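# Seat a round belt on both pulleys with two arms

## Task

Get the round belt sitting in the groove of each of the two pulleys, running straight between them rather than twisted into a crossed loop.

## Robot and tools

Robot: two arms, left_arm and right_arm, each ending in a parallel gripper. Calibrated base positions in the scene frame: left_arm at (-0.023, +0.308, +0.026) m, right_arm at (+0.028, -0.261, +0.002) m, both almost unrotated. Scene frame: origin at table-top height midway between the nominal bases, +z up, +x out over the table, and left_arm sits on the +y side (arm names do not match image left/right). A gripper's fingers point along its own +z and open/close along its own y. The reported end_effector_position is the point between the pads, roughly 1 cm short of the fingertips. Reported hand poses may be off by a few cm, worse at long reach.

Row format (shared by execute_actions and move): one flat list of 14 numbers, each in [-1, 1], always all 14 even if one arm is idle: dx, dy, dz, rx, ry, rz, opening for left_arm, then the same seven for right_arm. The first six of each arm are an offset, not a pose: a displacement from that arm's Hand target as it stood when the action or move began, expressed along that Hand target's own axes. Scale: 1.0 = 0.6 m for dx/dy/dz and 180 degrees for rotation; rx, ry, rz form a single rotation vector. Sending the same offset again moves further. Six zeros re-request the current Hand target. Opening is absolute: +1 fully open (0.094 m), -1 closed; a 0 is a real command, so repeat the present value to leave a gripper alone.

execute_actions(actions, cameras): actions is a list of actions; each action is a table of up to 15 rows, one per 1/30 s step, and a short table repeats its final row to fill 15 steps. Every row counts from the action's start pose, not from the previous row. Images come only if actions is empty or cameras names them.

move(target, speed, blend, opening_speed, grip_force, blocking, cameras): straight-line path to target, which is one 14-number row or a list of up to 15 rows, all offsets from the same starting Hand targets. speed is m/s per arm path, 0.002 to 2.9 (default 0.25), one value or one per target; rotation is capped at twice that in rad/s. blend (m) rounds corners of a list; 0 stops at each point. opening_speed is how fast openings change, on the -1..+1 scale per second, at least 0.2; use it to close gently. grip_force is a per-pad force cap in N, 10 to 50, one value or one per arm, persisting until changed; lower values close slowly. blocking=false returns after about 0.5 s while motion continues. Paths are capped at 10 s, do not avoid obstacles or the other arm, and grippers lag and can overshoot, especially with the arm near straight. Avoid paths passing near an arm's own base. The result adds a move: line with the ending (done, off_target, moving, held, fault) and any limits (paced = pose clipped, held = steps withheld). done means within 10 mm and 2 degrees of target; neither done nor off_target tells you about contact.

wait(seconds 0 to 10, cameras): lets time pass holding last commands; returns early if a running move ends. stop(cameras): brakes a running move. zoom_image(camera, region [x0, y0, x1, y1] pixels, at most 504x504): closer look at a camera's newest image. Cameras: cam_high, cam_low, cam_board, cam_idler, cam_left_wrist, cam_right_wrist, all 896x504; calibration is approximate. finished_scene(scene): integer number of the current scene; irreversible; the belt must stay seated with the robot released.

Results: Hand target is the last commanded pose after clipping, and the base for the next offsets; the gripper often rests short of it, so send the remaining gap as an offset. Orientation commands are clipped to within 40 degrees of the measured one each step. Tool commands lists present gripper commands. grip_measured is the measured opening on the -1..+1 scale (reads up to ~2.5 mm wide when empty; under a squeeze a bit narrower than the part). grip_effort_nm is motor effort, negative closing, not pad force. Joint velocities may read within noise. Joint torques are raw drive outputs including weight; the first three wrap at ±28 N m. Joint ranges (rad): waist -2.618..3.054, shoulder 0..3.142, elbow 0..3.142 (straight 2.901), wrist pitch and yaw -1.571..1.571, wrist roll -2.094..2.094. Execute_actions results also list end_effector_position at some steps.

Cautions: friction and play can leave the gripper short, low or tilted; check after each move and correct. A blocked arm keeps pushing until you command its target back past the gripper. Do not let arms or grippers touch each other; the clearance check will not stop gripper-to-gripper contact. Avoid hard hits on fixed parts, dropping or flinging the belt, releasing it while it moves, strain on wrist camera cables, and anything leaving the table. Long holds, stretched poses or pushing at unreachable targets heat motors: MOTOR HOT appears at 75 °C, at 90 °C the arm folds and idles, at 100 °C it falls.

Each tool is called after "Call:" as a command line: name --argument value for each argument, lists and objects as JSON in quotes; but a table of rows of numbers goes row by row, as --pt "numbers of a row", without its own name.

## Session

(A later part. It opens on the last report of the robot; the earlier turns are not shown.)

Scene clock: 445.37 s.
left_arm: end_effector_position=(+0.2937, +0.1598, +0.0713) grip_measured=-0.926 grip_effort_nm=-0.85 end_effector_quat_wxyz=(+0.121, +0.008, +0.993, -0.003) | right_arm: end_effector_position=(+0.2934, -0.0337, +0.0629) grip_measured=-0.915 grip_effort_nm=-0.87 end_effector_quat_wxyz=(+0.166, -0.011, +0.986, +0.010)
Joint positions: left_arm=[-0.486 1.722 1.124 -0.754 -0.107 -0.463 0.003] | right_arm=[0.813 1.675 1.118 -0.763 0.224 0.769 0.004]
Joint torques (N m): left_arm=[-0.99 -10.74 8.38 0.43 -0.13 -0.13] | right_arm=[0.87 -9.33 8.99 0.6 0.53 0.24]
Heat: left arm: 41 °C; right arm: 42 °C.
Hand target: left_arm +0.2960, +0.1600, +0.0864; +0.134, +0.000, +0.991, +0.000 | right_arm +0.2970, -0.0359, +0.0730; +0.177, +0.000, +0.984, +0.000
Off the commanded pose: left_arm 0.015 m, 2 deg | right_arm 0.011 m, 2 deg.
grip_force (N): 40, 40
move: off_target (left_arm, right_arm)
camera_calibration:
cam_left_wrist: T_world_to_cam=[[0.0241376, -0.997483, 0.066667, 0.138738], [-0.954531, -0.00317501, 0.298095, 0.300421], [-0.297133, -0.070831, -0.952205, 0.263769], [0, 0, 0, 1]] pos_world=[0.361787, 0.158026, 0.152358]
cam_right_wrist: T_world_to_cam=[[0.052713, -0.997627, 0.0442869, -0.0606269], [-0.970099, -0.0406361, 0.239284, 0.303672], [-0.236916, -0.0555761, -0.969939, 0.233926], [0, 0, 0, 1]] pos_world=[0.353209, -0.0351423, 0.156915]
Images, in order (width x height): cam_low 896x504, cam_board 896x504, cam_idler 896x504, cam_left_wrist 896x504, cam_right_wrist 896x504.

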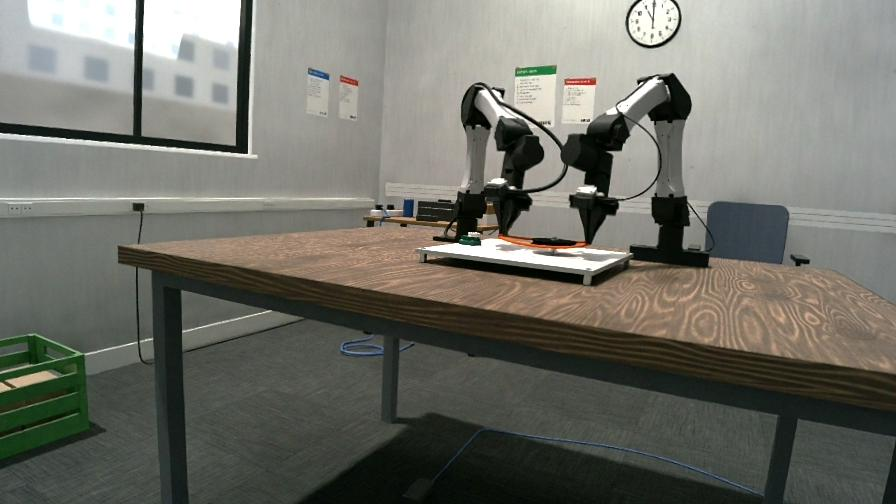

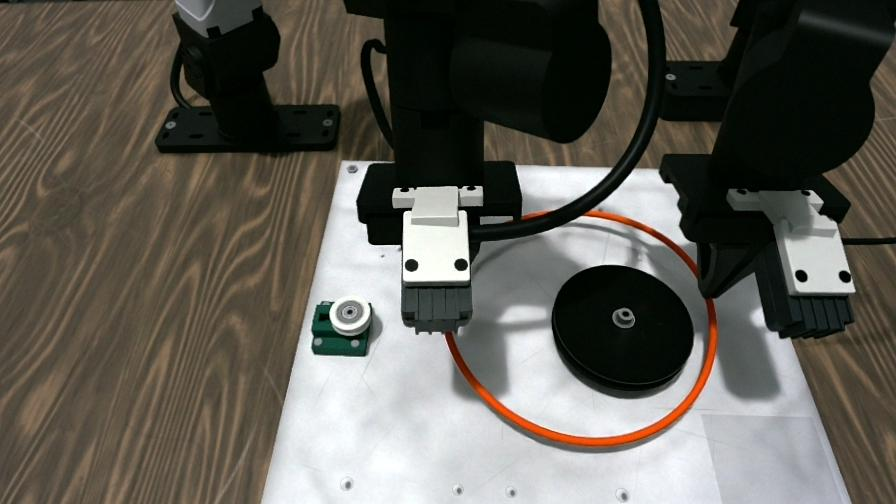

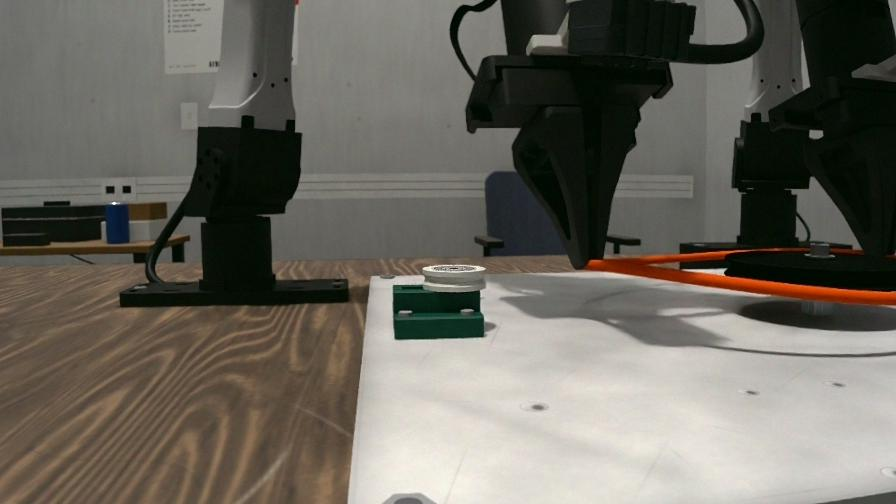

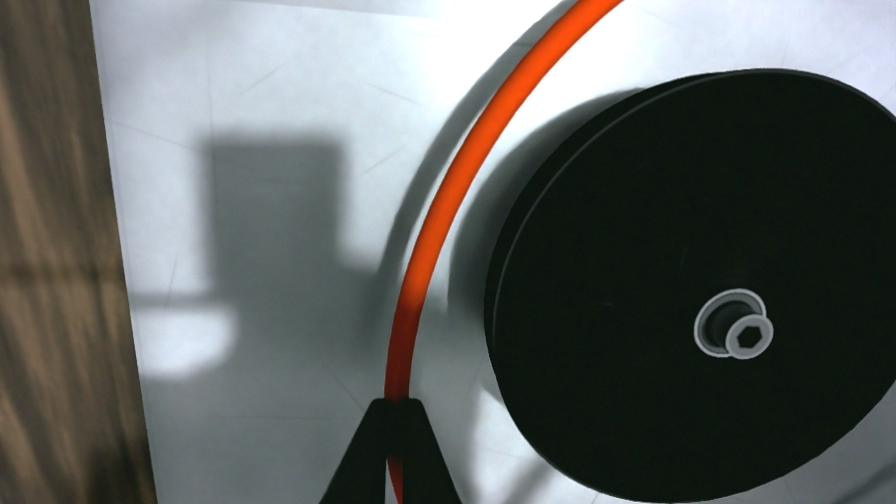

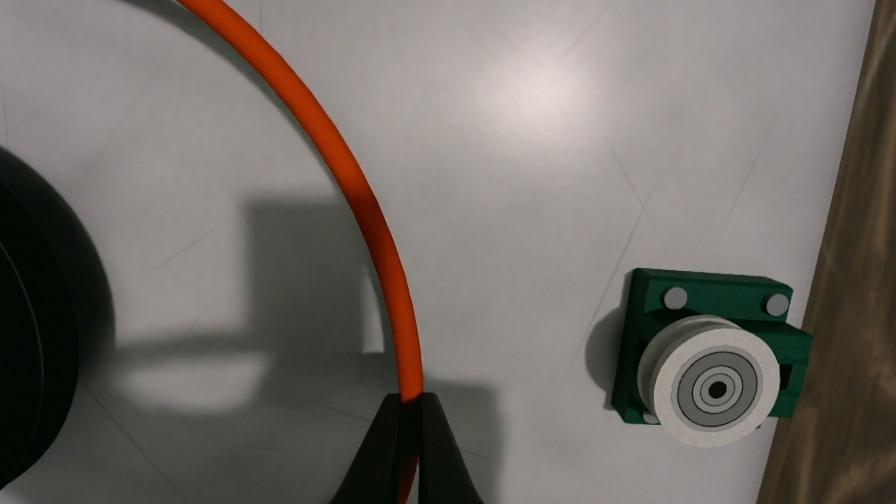

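Call:
move --pt "0 0 0 0 0 0 -1 0 -0.1733 -0.001 0 0 0 -1" --speed 0.08 --cameras '["cam_left_wrist","cam_low","cam_idler","cam_board","cam_right_wrist"]'

Call:
zoom_image --camera "cam_low" --region '[450, 210, 630, 270]'

Call:
zoom_image --camera "cam_idler" --region '[396, 180, 896, 340]'

Scene clock: 461.17 s.
left_arm: end_effector_position=(+0.3046, +0.1527, +0.0777) grip_measured=-0.927 grip_effort_nm=-0.85 end_effector_quat_wxyz=(+0.143, +0.004, +0.990, -0.015) | right_arm: end_effector_position=(+0.3027, -0.1174, +0.0766) grip_measured=-0.915 grip_effort_nm=-0.87 end_effector_quat_wxyz=(+0.183, -0.009, +0.983, +0.032)
Joint positions: left_arm=[-0.489 1.722 1.139 -0.72 -0.107 -0.473 0.003] | right_arm=[0.55 1.426 0.912 -0.707 0.134 0.514 0.004]
Joint torques (N m): left_arm=[-0.5 -10.77 7.21 0.27 -0.16 -0.15] | right_arm=[-1.63 -8.46 4.72 0.83 0.53 -0.11]
Heat: left arm: 43 °C; right arm: 42 °C.
Hand target: left_arm +0.2961, +0.1601, +0.0864; +0.134, +0.000, +0.991, +0.000 | right_arm +0.2968, -0.1399, +0.0736; +0.177, +0.000, +0.984, +0.000
Off the commanded pose: left_arm 0.014 m, 2 deg | right_arm 0.023 m, 4 deg.
grip_force (N): 40, 40
move: off_target (left_arm, right_arm)
camera_calibration:
cam_left_wrist: T_world_to_cam=[[0.0265599, -0.995298, 0.0931484, 0.127826], [-0.966346, -0.00171256, 0.257241, 0.315467], [-0.255872, -0.0968459, -0.961848, 0.264802], [0, 0, 0, 1]] pos_world=[0.36921, 0.15341, 0.161642]
cam_right_wrist: T_world_to_cam=[[0.0555945, -0.99845, 0.00261828, -0.143018], [-0.977531, -0.0538953, 0.203787, 0.30937], [-0.20333, -0.0138889, -0.979012, 0.240264], [0, 0, 0, 1]] pos_world=[0.359223, -0.122786, 0.17255]
Images, in order (width x height): cam_low 896x504, cam_board 896x504, cam_idler 896x504, cam_left_wrist 896x504, cam_right_wrist 896x504.

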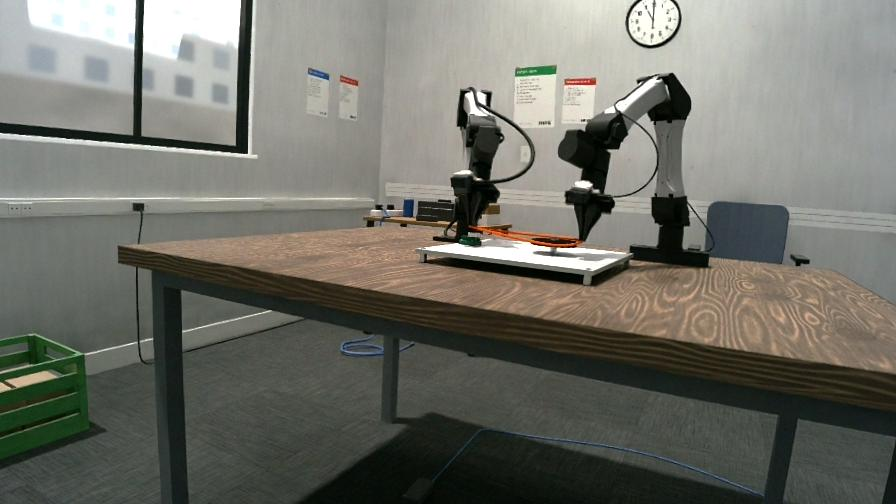

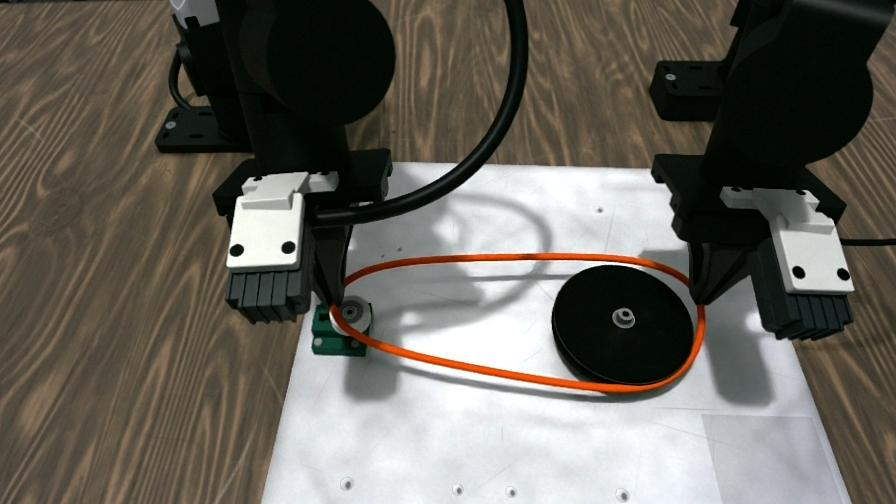

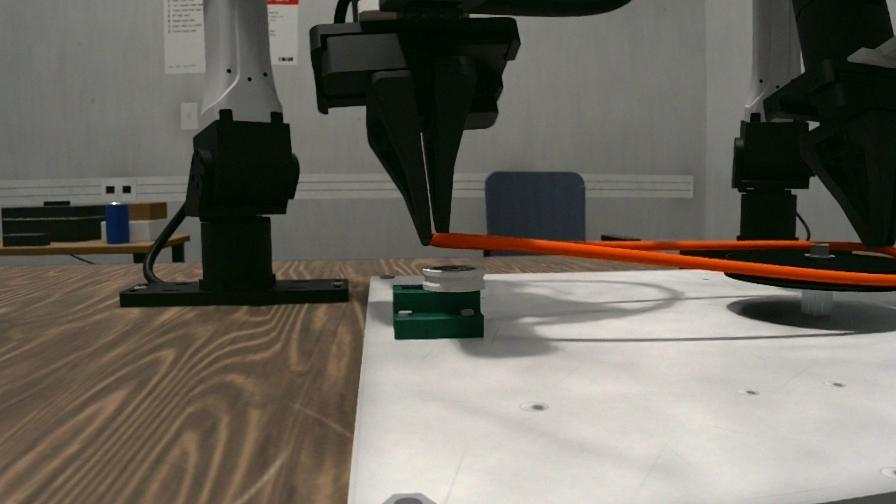

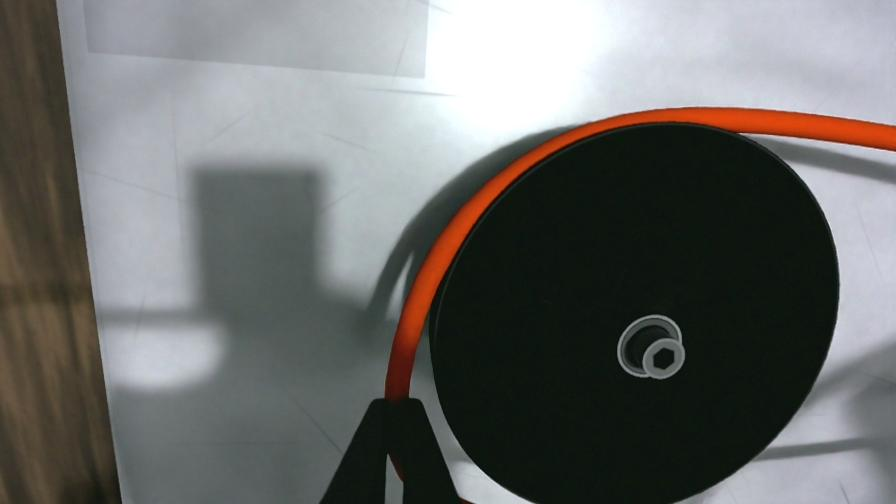

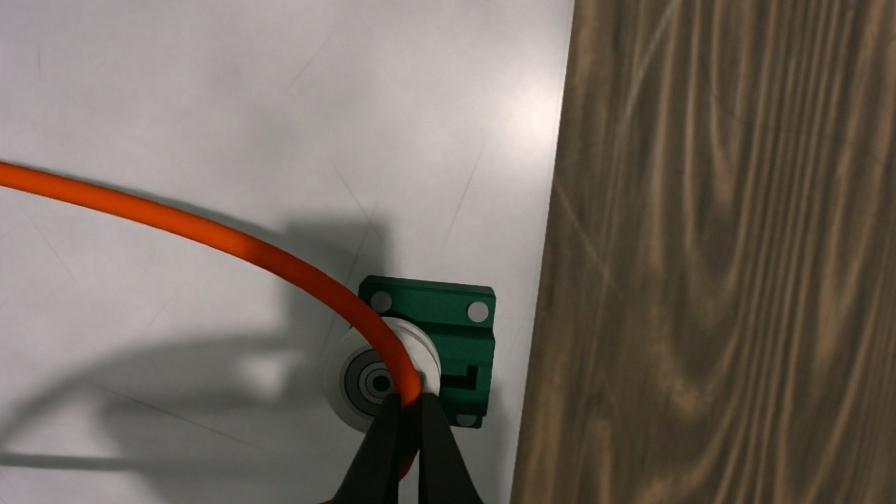

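Scaled by 2.800 from the camera's 896x504 image, which has a finer 1280x720 frame.

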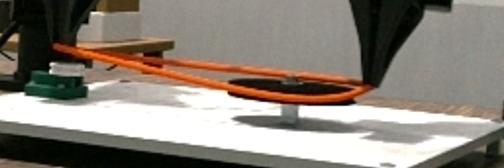

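Scaled by 1.008 from the camera's 896x504 image, which has a finer 1280x720 frame.

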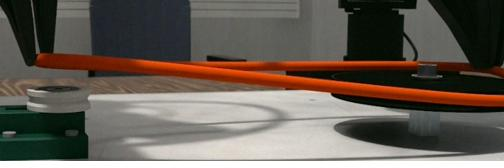

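Call:
move --pt "0.0102 0 0.037 0 0 0 -1 0 -0.0217 0 0 0 0 -1" --speed 0.05 --cameras '["cam_left_wrist","cam_low","cam_idler","cam_board","cam_right_wrist"]'

Call:
zoom_image --camera "cam_low" --region '[450, 210, 630, 270]'

Call:
zoom_image --camera "cam_idler" --region '[640, 200, 896, 320]'

Scene clock: 478.37 s.
left_arm: end_effector_position=(+0.3124, +0.1485, +0.0759) grip_measured=-0.927 grip_effort_nm=-0.85 end_effector_quat_wxyz=(+0.162, +0.002, +0.986, -0.025) | right_arm: end_effector_position=(+0.3039, -0.1269, +0.0778) grip_measured=-0.915 grip_effort_nm=-0.87 end_effector_quat_wxyz=(+0.184, -0.008, +0.982, +0.040)
Joint positions: left_arm=[-0.489 1.722 1.118 -0.654 -0.107 -0.474 0.003] | right_arm=[0.506 1.399 0.891 -0.697 0.106 0.477 0.004]
Joint torques (N m): left_arm=[-0.42 -7.88 4.07 0.45 -0.14 -0.12] | right_arm=[-1.88 -8.23 4.66 0.79 0.64 -0.11]
Heat: left arm: 45 °C; right arm: 40 °C.
Hand target: left_arm +0.2961, +0.1601, +0.0634; +0.134, +0.000, +0.991, +0.000 | right_arm +0.2969, -0.1529, +0.0736; +0.178, +0.000, +0.984, +0.000
Off the commanded pose: left_arm 0.024 m, 4 deg | right_arm 0.027 m, 5 deg.
grip_force (N): 40, 40
move: off_target (left_arm, right_arm)
camera_calibration:
cam_left_wrist: T_world_to_cam=[[0.0239526, -0.992983, 0.11581, 0.122388], [-0.975759, 0.00198557, 0.218837, 0.328657], [-0.217532, -0.118245, -0.968864, 0.256409], [0, 0, 0, 1]] pos_world=[0.373535, 0.151196, 0.162329]
cam_right_wrist: T_world_to_cam=[[0.055653, -0.998351, -0.0140561, -0.151261], [-0.978083, -0.0573414, 0.200162, 0.309862], [-0.200638, 0.0026084, -0.979662, 0.242821], [0, 0, 0, 1]] pos_world=[0.360208, -0.133878, 0.173734]
Images, in order (width x height): cam_low 896x504, cam_board 896x504, cam_idler 896x504, cam_left_wrist 896x504, cam_right_wrist 896x504.

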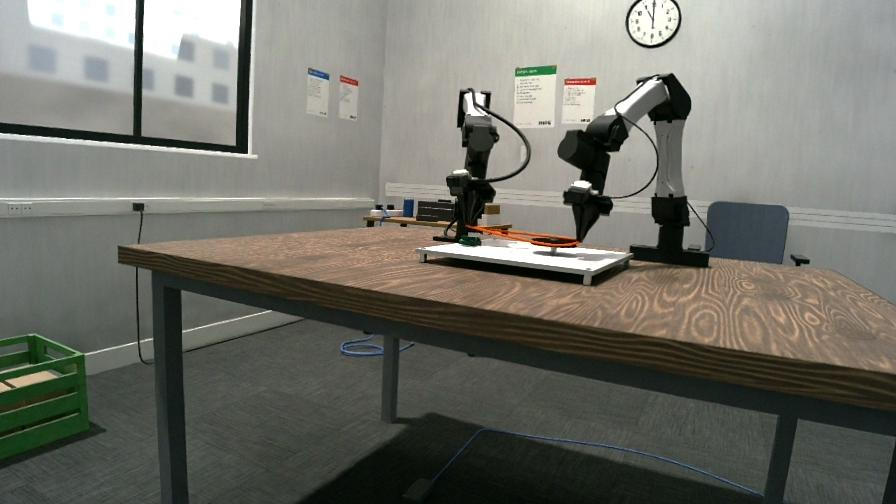

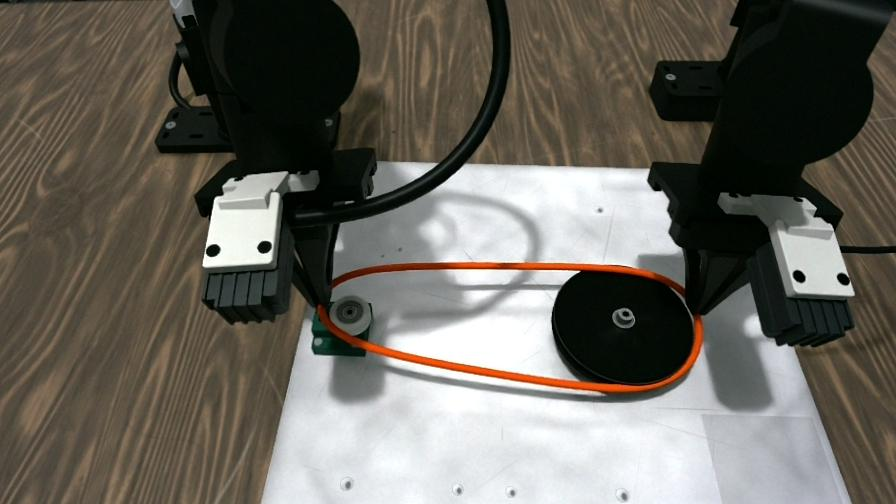

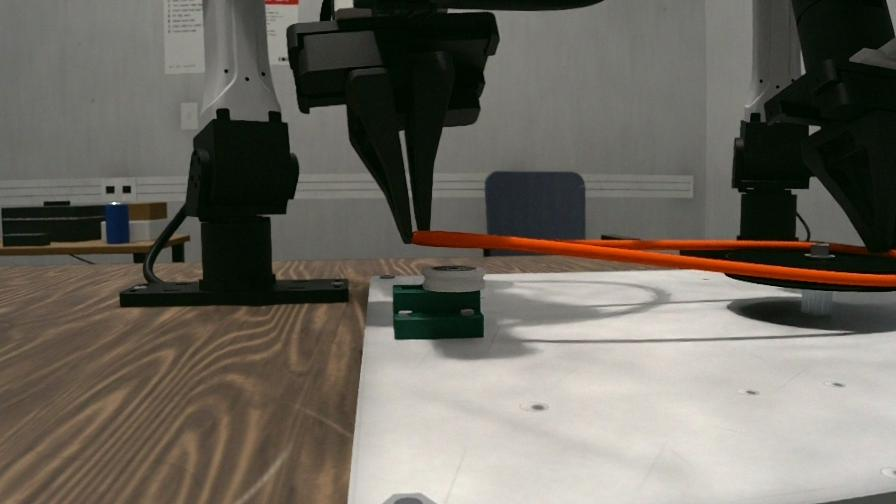

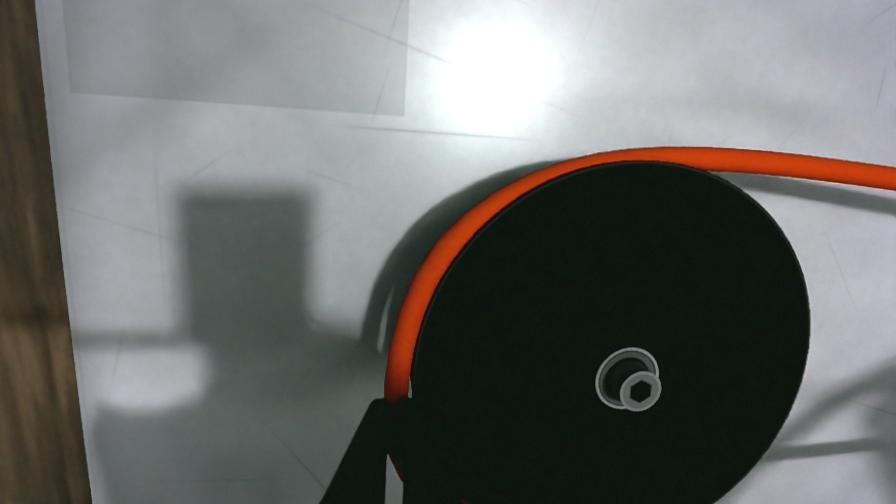

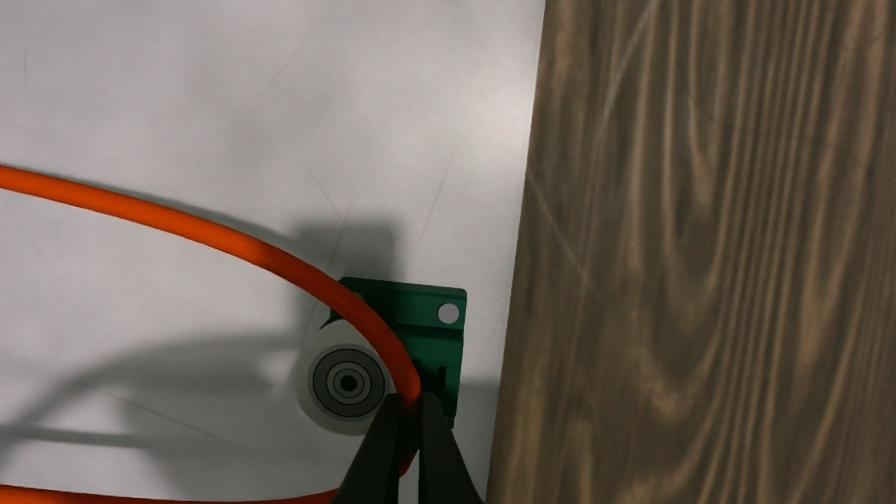

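Scaled by 2.800 from the camera's 896x504 image, which has a finer 1280x720 frame.

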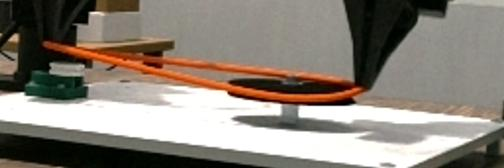

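Scaled by 1.969 from the camera's 896x504 image, which has a finer 1280x720 frame.

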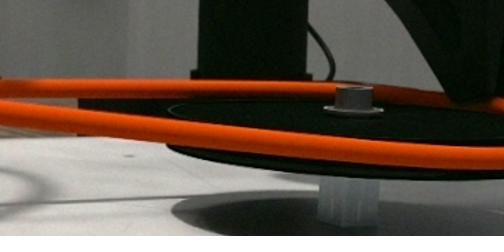

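Call:
move --pt "0.0295 0.005 0.0127 0 0.02 0 -1 0 0 0 0 0 0 -1" --speed 0.05 --cameras '["cam_left_wrist","cam_low","cam_idler","cam_board","cam_right_wrist"]'

Call:
zoom_image --camera "cam_board" --region '[500, 220, 760, 420]'

Call:
zoom_image --camera "cam_idler" --region '[640, 200, 896, 320]'

Scene clock: 491.67 s.
left_arm: end_effector_position=(+0.3096, +0.1489, +0.0717) grip_measured=-0.927 grip_effort_nm=-0.85 end_effector_quat_wxyz=(+0.159, +0.000, +0.987, -0.027) | right_arm: end_effector_position=(+0.3037, -0.1264, +0.0777) grip_measured=-0.915 grip_effort_nm=-0.87 end_effector_quat_wxyz=(+0.184, -0.009, +0.982, +0.041)
Joint positions: left_arm=[-0.489 1.722 1.102 -0.644 -0.103 -0.48 0.003] | right_arm=[0.506 1.399 0.891 -0.697 0.103 0.476 0.004]
Joint torques (N m): left_arm=[-0.17 -7.02 3.48 0.25 0.07 -0.07] | right_arm=[-1.87 -8.23 4.64 0.79 0.68 -0.13]
Heat: left arm: 44 °C; right arm: 38 °C.
Hand target: left_arm +0.2811, +0.1631, +0.0513; +0.103, +0.000, +0.995, +0.000 | right_arm +0.2969, -0.1529, +0.0736; +0.178, +0.000, +0.984, +0.000
Off the commanded pose: left_arm 0.038 m, 7 deg | right_arm 0.028 m, 5 deg.
grip_force (N): 40, 40
move: off_target (left_arm, right_arm)
camera_calibration:
cam_left_wrist: T_world_to_cam=[[0.0287358, -0.992495, 0.118863, 0.121646], [-0.974194, -0.00117451, 0.22571, 0.326346], [-0.223877, -0.122281, -0.966916, 0.254153], [0, 0, 0, 1]] pos_world=[0.371327, 0.152194, 0.157626]
cam_right_wrist: T_world_to_cam=[[0.0581601, -0.998179, -0.0159839, -0.151317], [-0.977673, -0.0601892, 0.201329, 0.30909], [-0.201924, 0.00391769, -0.979393, 0.243295], [0, 0, 0, 1]] pos_world=[0.360117, -0.133391, 0.173634]
Images, in order (width x height): cam_low 896x504, cam_board 896x504, cam_idler 896x504, cam_left_wrist 896x504, cam_right_wrist 896x504.

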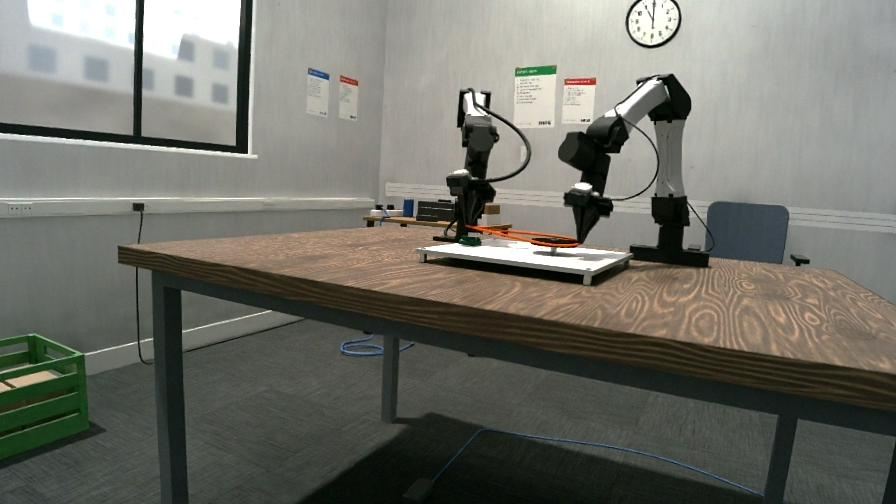

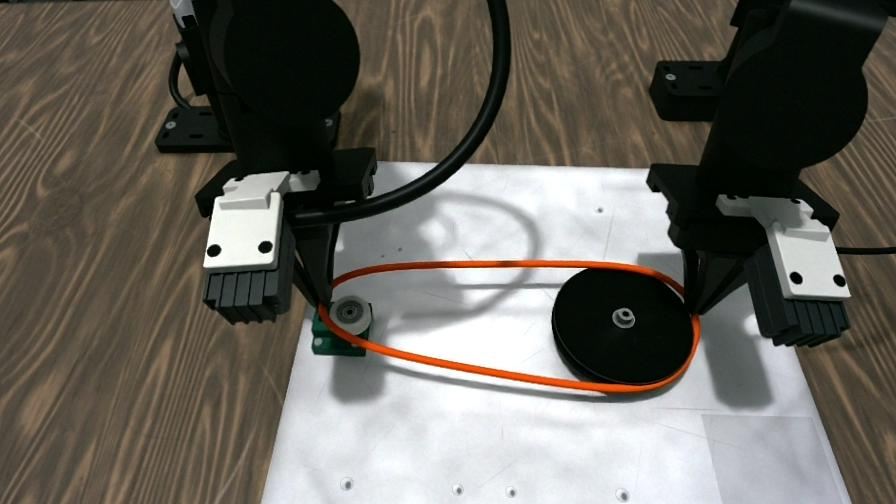

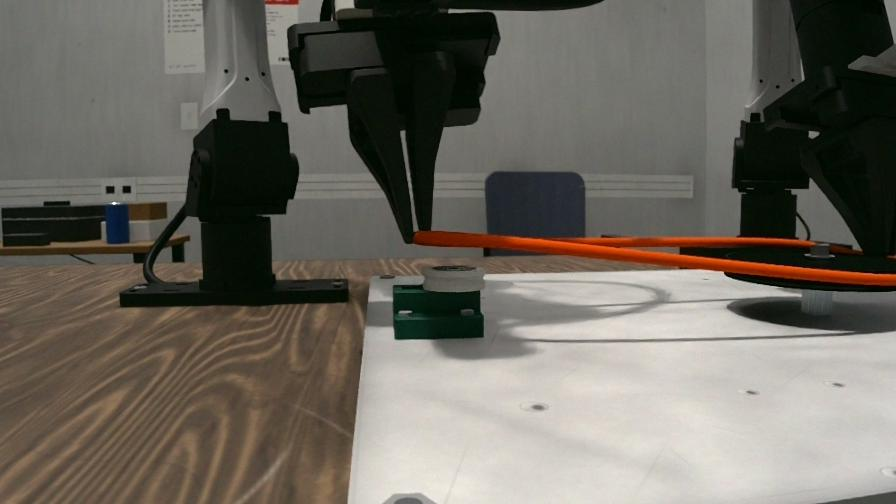

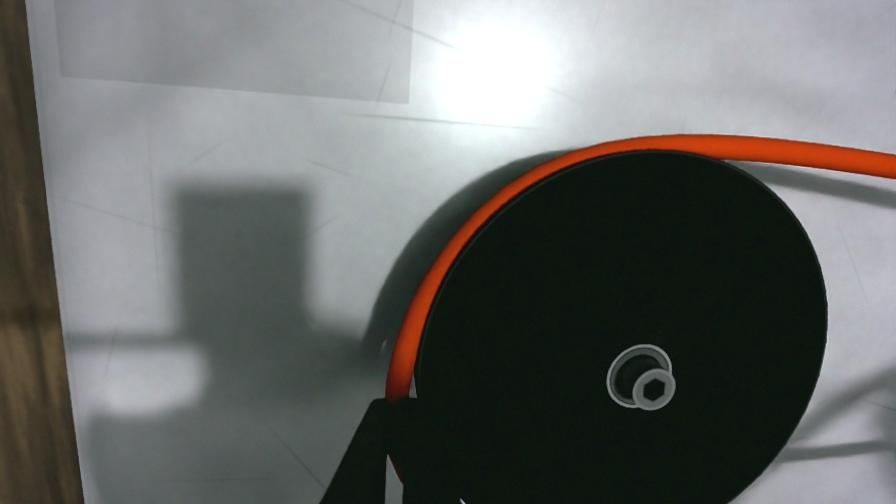

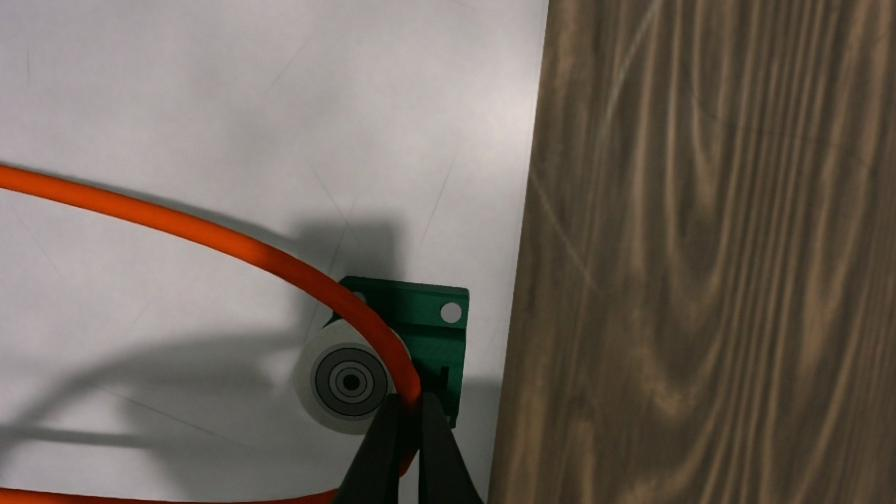

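Scaled by 1.938 from the camera's 896x504 image, which has a finer 1280x720 frame.

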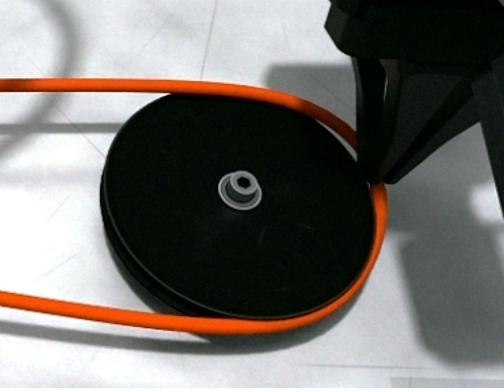

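Scaled by 1.969 from the camera's 896x504 image, which has a finer 1280x720 frame.

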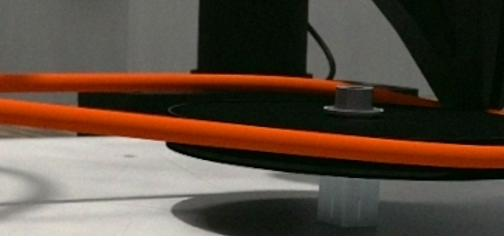

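Call:
move --pt "-0.0226 -0.0068 -0.0195 0 -0.02 0 -1 0 0.0967 0 0 0 0 -1" --speed 0.06 --cameras '["cam_left_wrist","cam_low","cam_idler","cam_board"]'

Call:
zoom_image --camera "cam_board" --region '[500, 220, 760, 420]'

Call:
zoom_image --camera "cam_idler" --region '[640, 200, 896, 320]'

Scene clock: 508.03 s.
left_arm: end_effector_position=(+0.3040, +0.1487, +0.0700) grip_measured=-0.927 grip_effort_nm=-0.85 end_effector_quat_wxyz=(+0.149, +0.004, +0.988, -0.023) | right_arm: end_effector_position=(+0.2956, -0.0875, +0.0716) grip_measured=-0.915 grip_effort_nm=-0.87 end_effector_quat_wxyz=(+0.179, -0.006, +0.983, +0.029)
Joint positions: left_arm=[-0.497 1.722 1.101 -0.664 -0.101 -0.48 0.003] | right_arm=[0.662 1.49 0.953 -0.711 0.172 0.628 0.004]
Joint torques (N m): left_arm=[-0.83 -9.09 4.79 0.43 -0.23 -0.1] | right_arm=[0.84 -5.3 9.07 0.64 0.62 0.24]
Heat: left arm: 43 °C; right arm: 37 °C.
Hand target: left_arm +0.2919, +0.1590, +0.0656; +0.134, +0.000, +0.991, +0.000 | right_arm +0.2967, -0.0949, +0.0736; +0.177, +0.000, +0.984, +0.000
Off the commanded pose: left_arm 0.016 m, 3 deg | right_arm 0.008 m, 3 deg.
grip_force (N): 40, 40
move: off_target (left_arm, right_arm)
camera_calibration:
cam_left_wrist: T_world_to_cam=[[0.0233058, -0.993675, 0.109846, 0.124189], [-0.969755, 0.00423293, 0.244043, 0.317812], [-0.242965, -0.112211, -0.963523, 0.255242], [0, 0, 0, 1]] pos_world=[0.367321, 0.150699, 0.15473]
Images, in order (width x height): cam_low 896x504, cam_board 896x504, cam_idler 896x504, cam_left_wrist 896x504.

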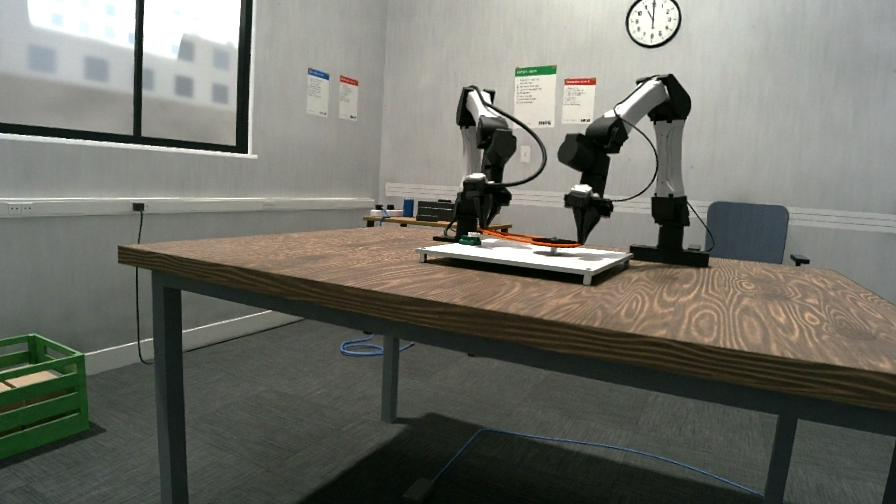

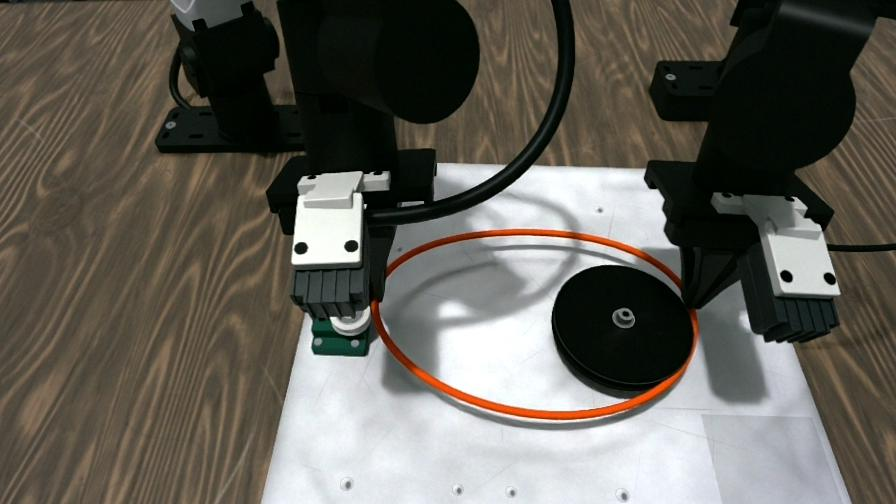

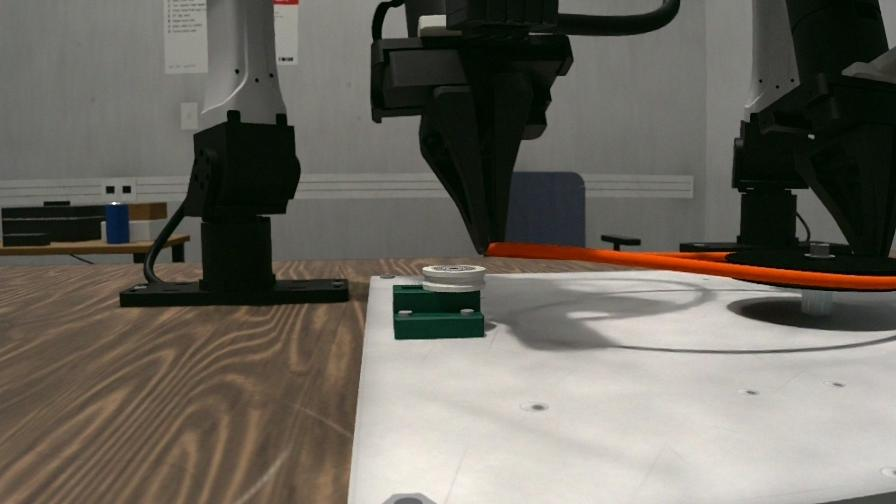

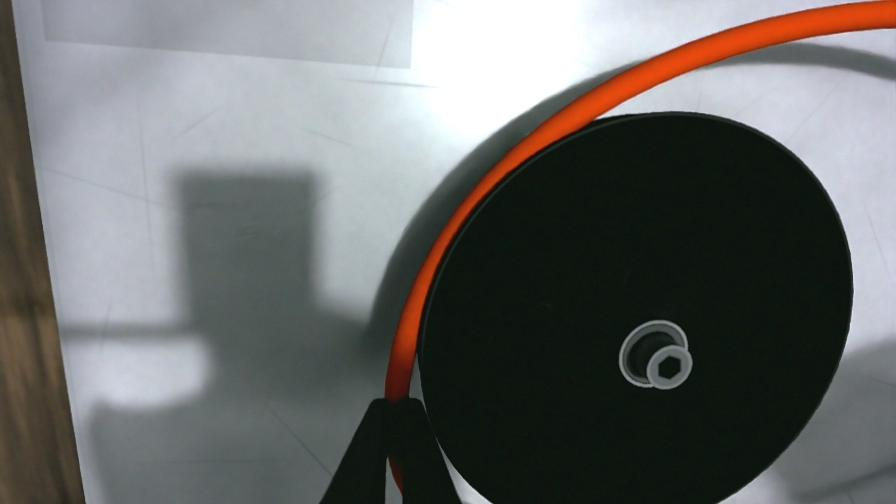

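Scaled by 1.938 from the camera's 896x504 image, which has a finer 1280x720 frame.

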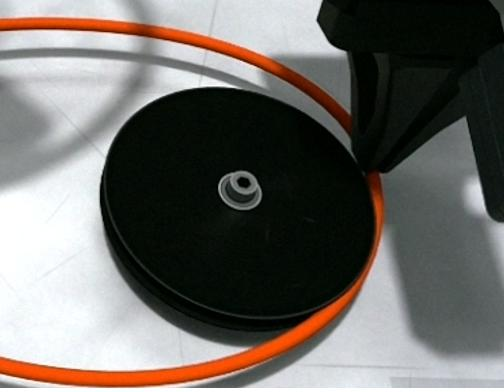

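Scaled by 1.969 from the camera's 896x504 image, which has a finer 1280x720 frame.

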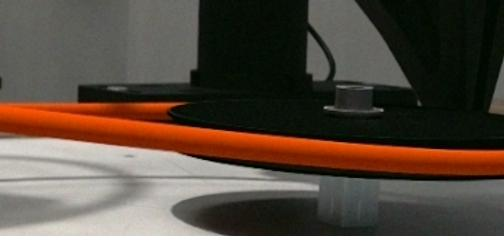

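Call:
move --pt "0.0193 0.005 -0.0053 0 0 0 -1 0.0153 -0.1083 0.0032 0 0 0 -1" --speed 0.06 --cameras '["cam_left_wrist","cam_low","cam_idler","cam_board","cam_right_wrist"]'

Call:
zoom_image --camera "cam_board" --region '[500, 220, 760, 420]'

Call:
zoom_image --camera "cam_idler" --region '[640, 200, 896, 320]'

Scene clock: 529.20 s.
left_arm: end_effector_position=(+0.3044, +0.1465, +0.0711) grip_measured=-0.927 grip_effort_nm=-0.85 end_effector_quat_wxyz=(+0.167, +0.000, +0.986, -0.029) | right_arm: end_effector_position=(+0.2996, -0.1263, +0.0755) grip_measured=-0.915 grip_effort_nm=-0.88 end_effector_quat_wxyz=(+0.192, -0.016, +0.980, +0.054)
Joint positions: left_arm=[-0.506 1.699 1.068 -0.618 -0.111 -0.494 0.003] | right_arm=[0.502 1.364 0.845 -0.659 0.085 0.459 0.004]
Joint torques (N m): left_arm=[-0.61 -10.29 3.78 0.26 -0.19 -0.1] | right_arm=[-2.28 -7.83 4.57 0.6 0.81 -0.11]
Heat: left arm: 44 °C; right arm: 37 °C.
Hand target: left_arm +0.2799, +0.1620, +0.0655; +0.134, +0.000, +0.991, +0.000 | right_arm +0.2889, -0.1599, +0.0686; +0.177, +0.000, +0.984, +0.000
Off the commanded pose: left_arm 0.029 m, 5 deg | right_arm 0.036 m, 7 deg.
grip_force (N): 40, 40
move: off_target (left_arm, right_arm)
camera_calibration:
cam_left_wrist: T_world_to_cam=[[0.0258907, -0.991893, 0.124407, 0.119781], [-0.9776, 0.000880326, 0.210469, 0.323296], [-0.208873, -0.12707, -0.969652, 0.248408], [0, 0, 0, 1]] pos_world=[0.364839, 0.150091, 0.157924]
cam_right_wrist: T_world_to_cam=[[0.0771334, -0.996339, -0.0368705, -0.154941], [-0.979635, -0.0826124, 0.183004, 0.304702], [-0.18538, 0.0220039, -0.982421, 0.237848], [0, 0, 0, 1]] pos_world=[0.35454, -0.134435, 0.172193]
Images, in order (width x height): cam_low 896x504, cam_board 896x504, cam_idler 896x504, cam_left_wrist 896x504, cam_right_wrist 896x504.

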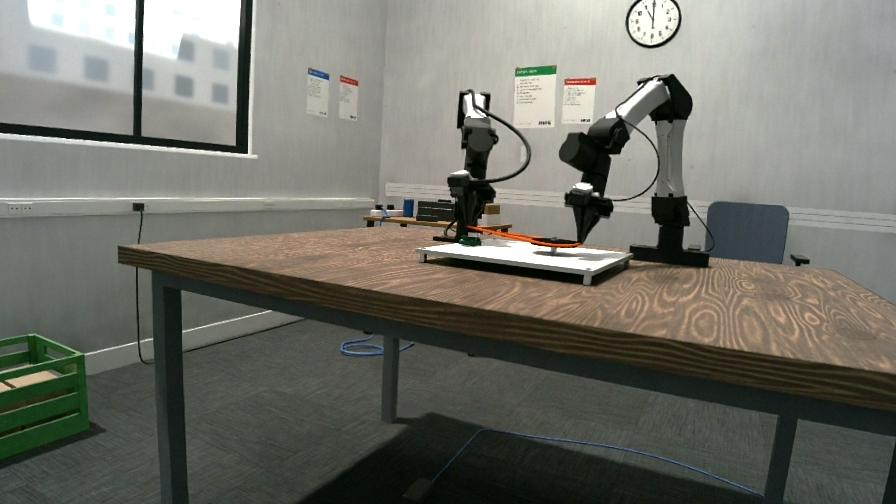

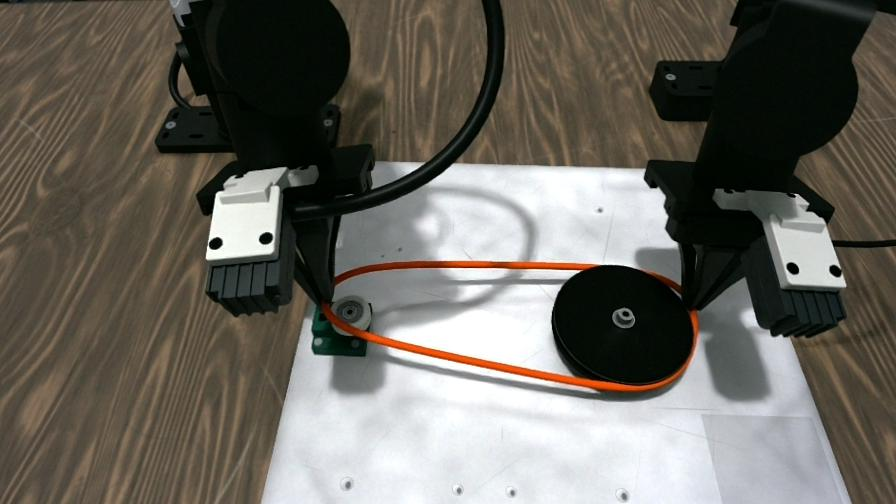

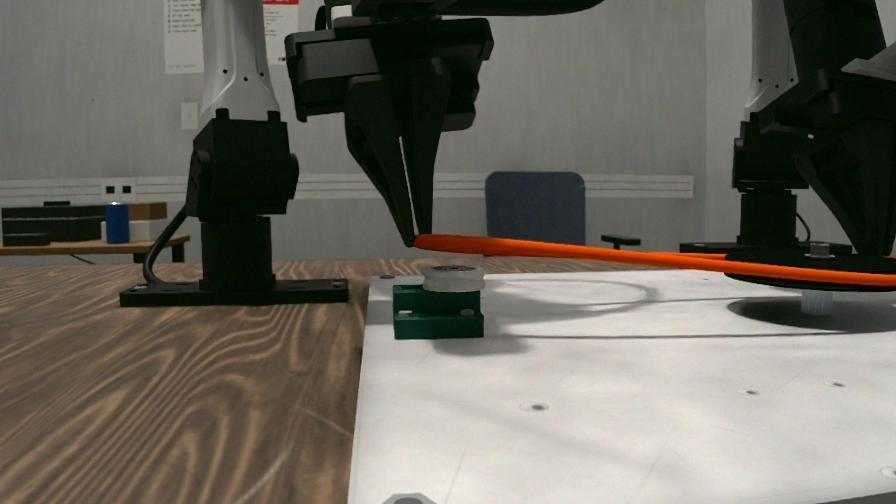

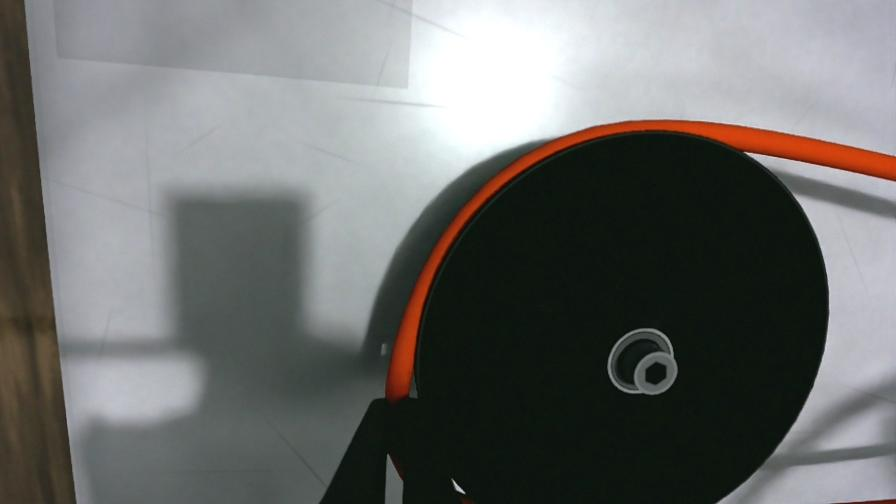

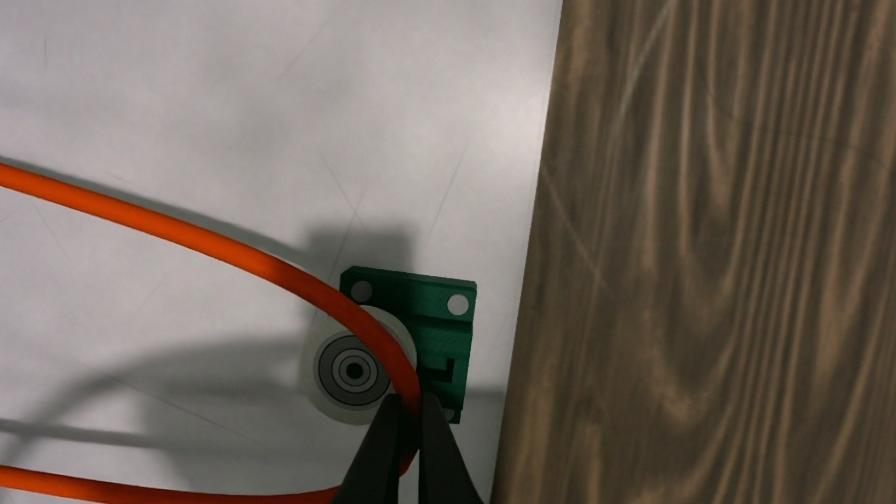

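Scaled by 1.938 from the camera's 896x504 image, which has a finer 1280x720 frame.

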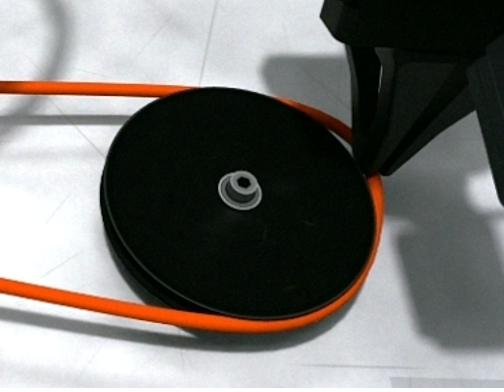

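Scaled by 1.969 from the camera's 896x504 image, which has a finer 1280x720 frame.

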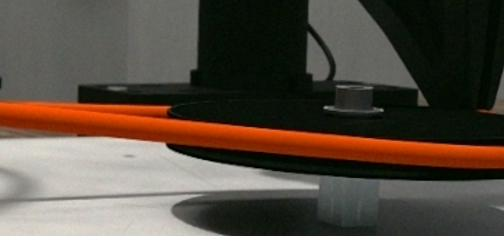

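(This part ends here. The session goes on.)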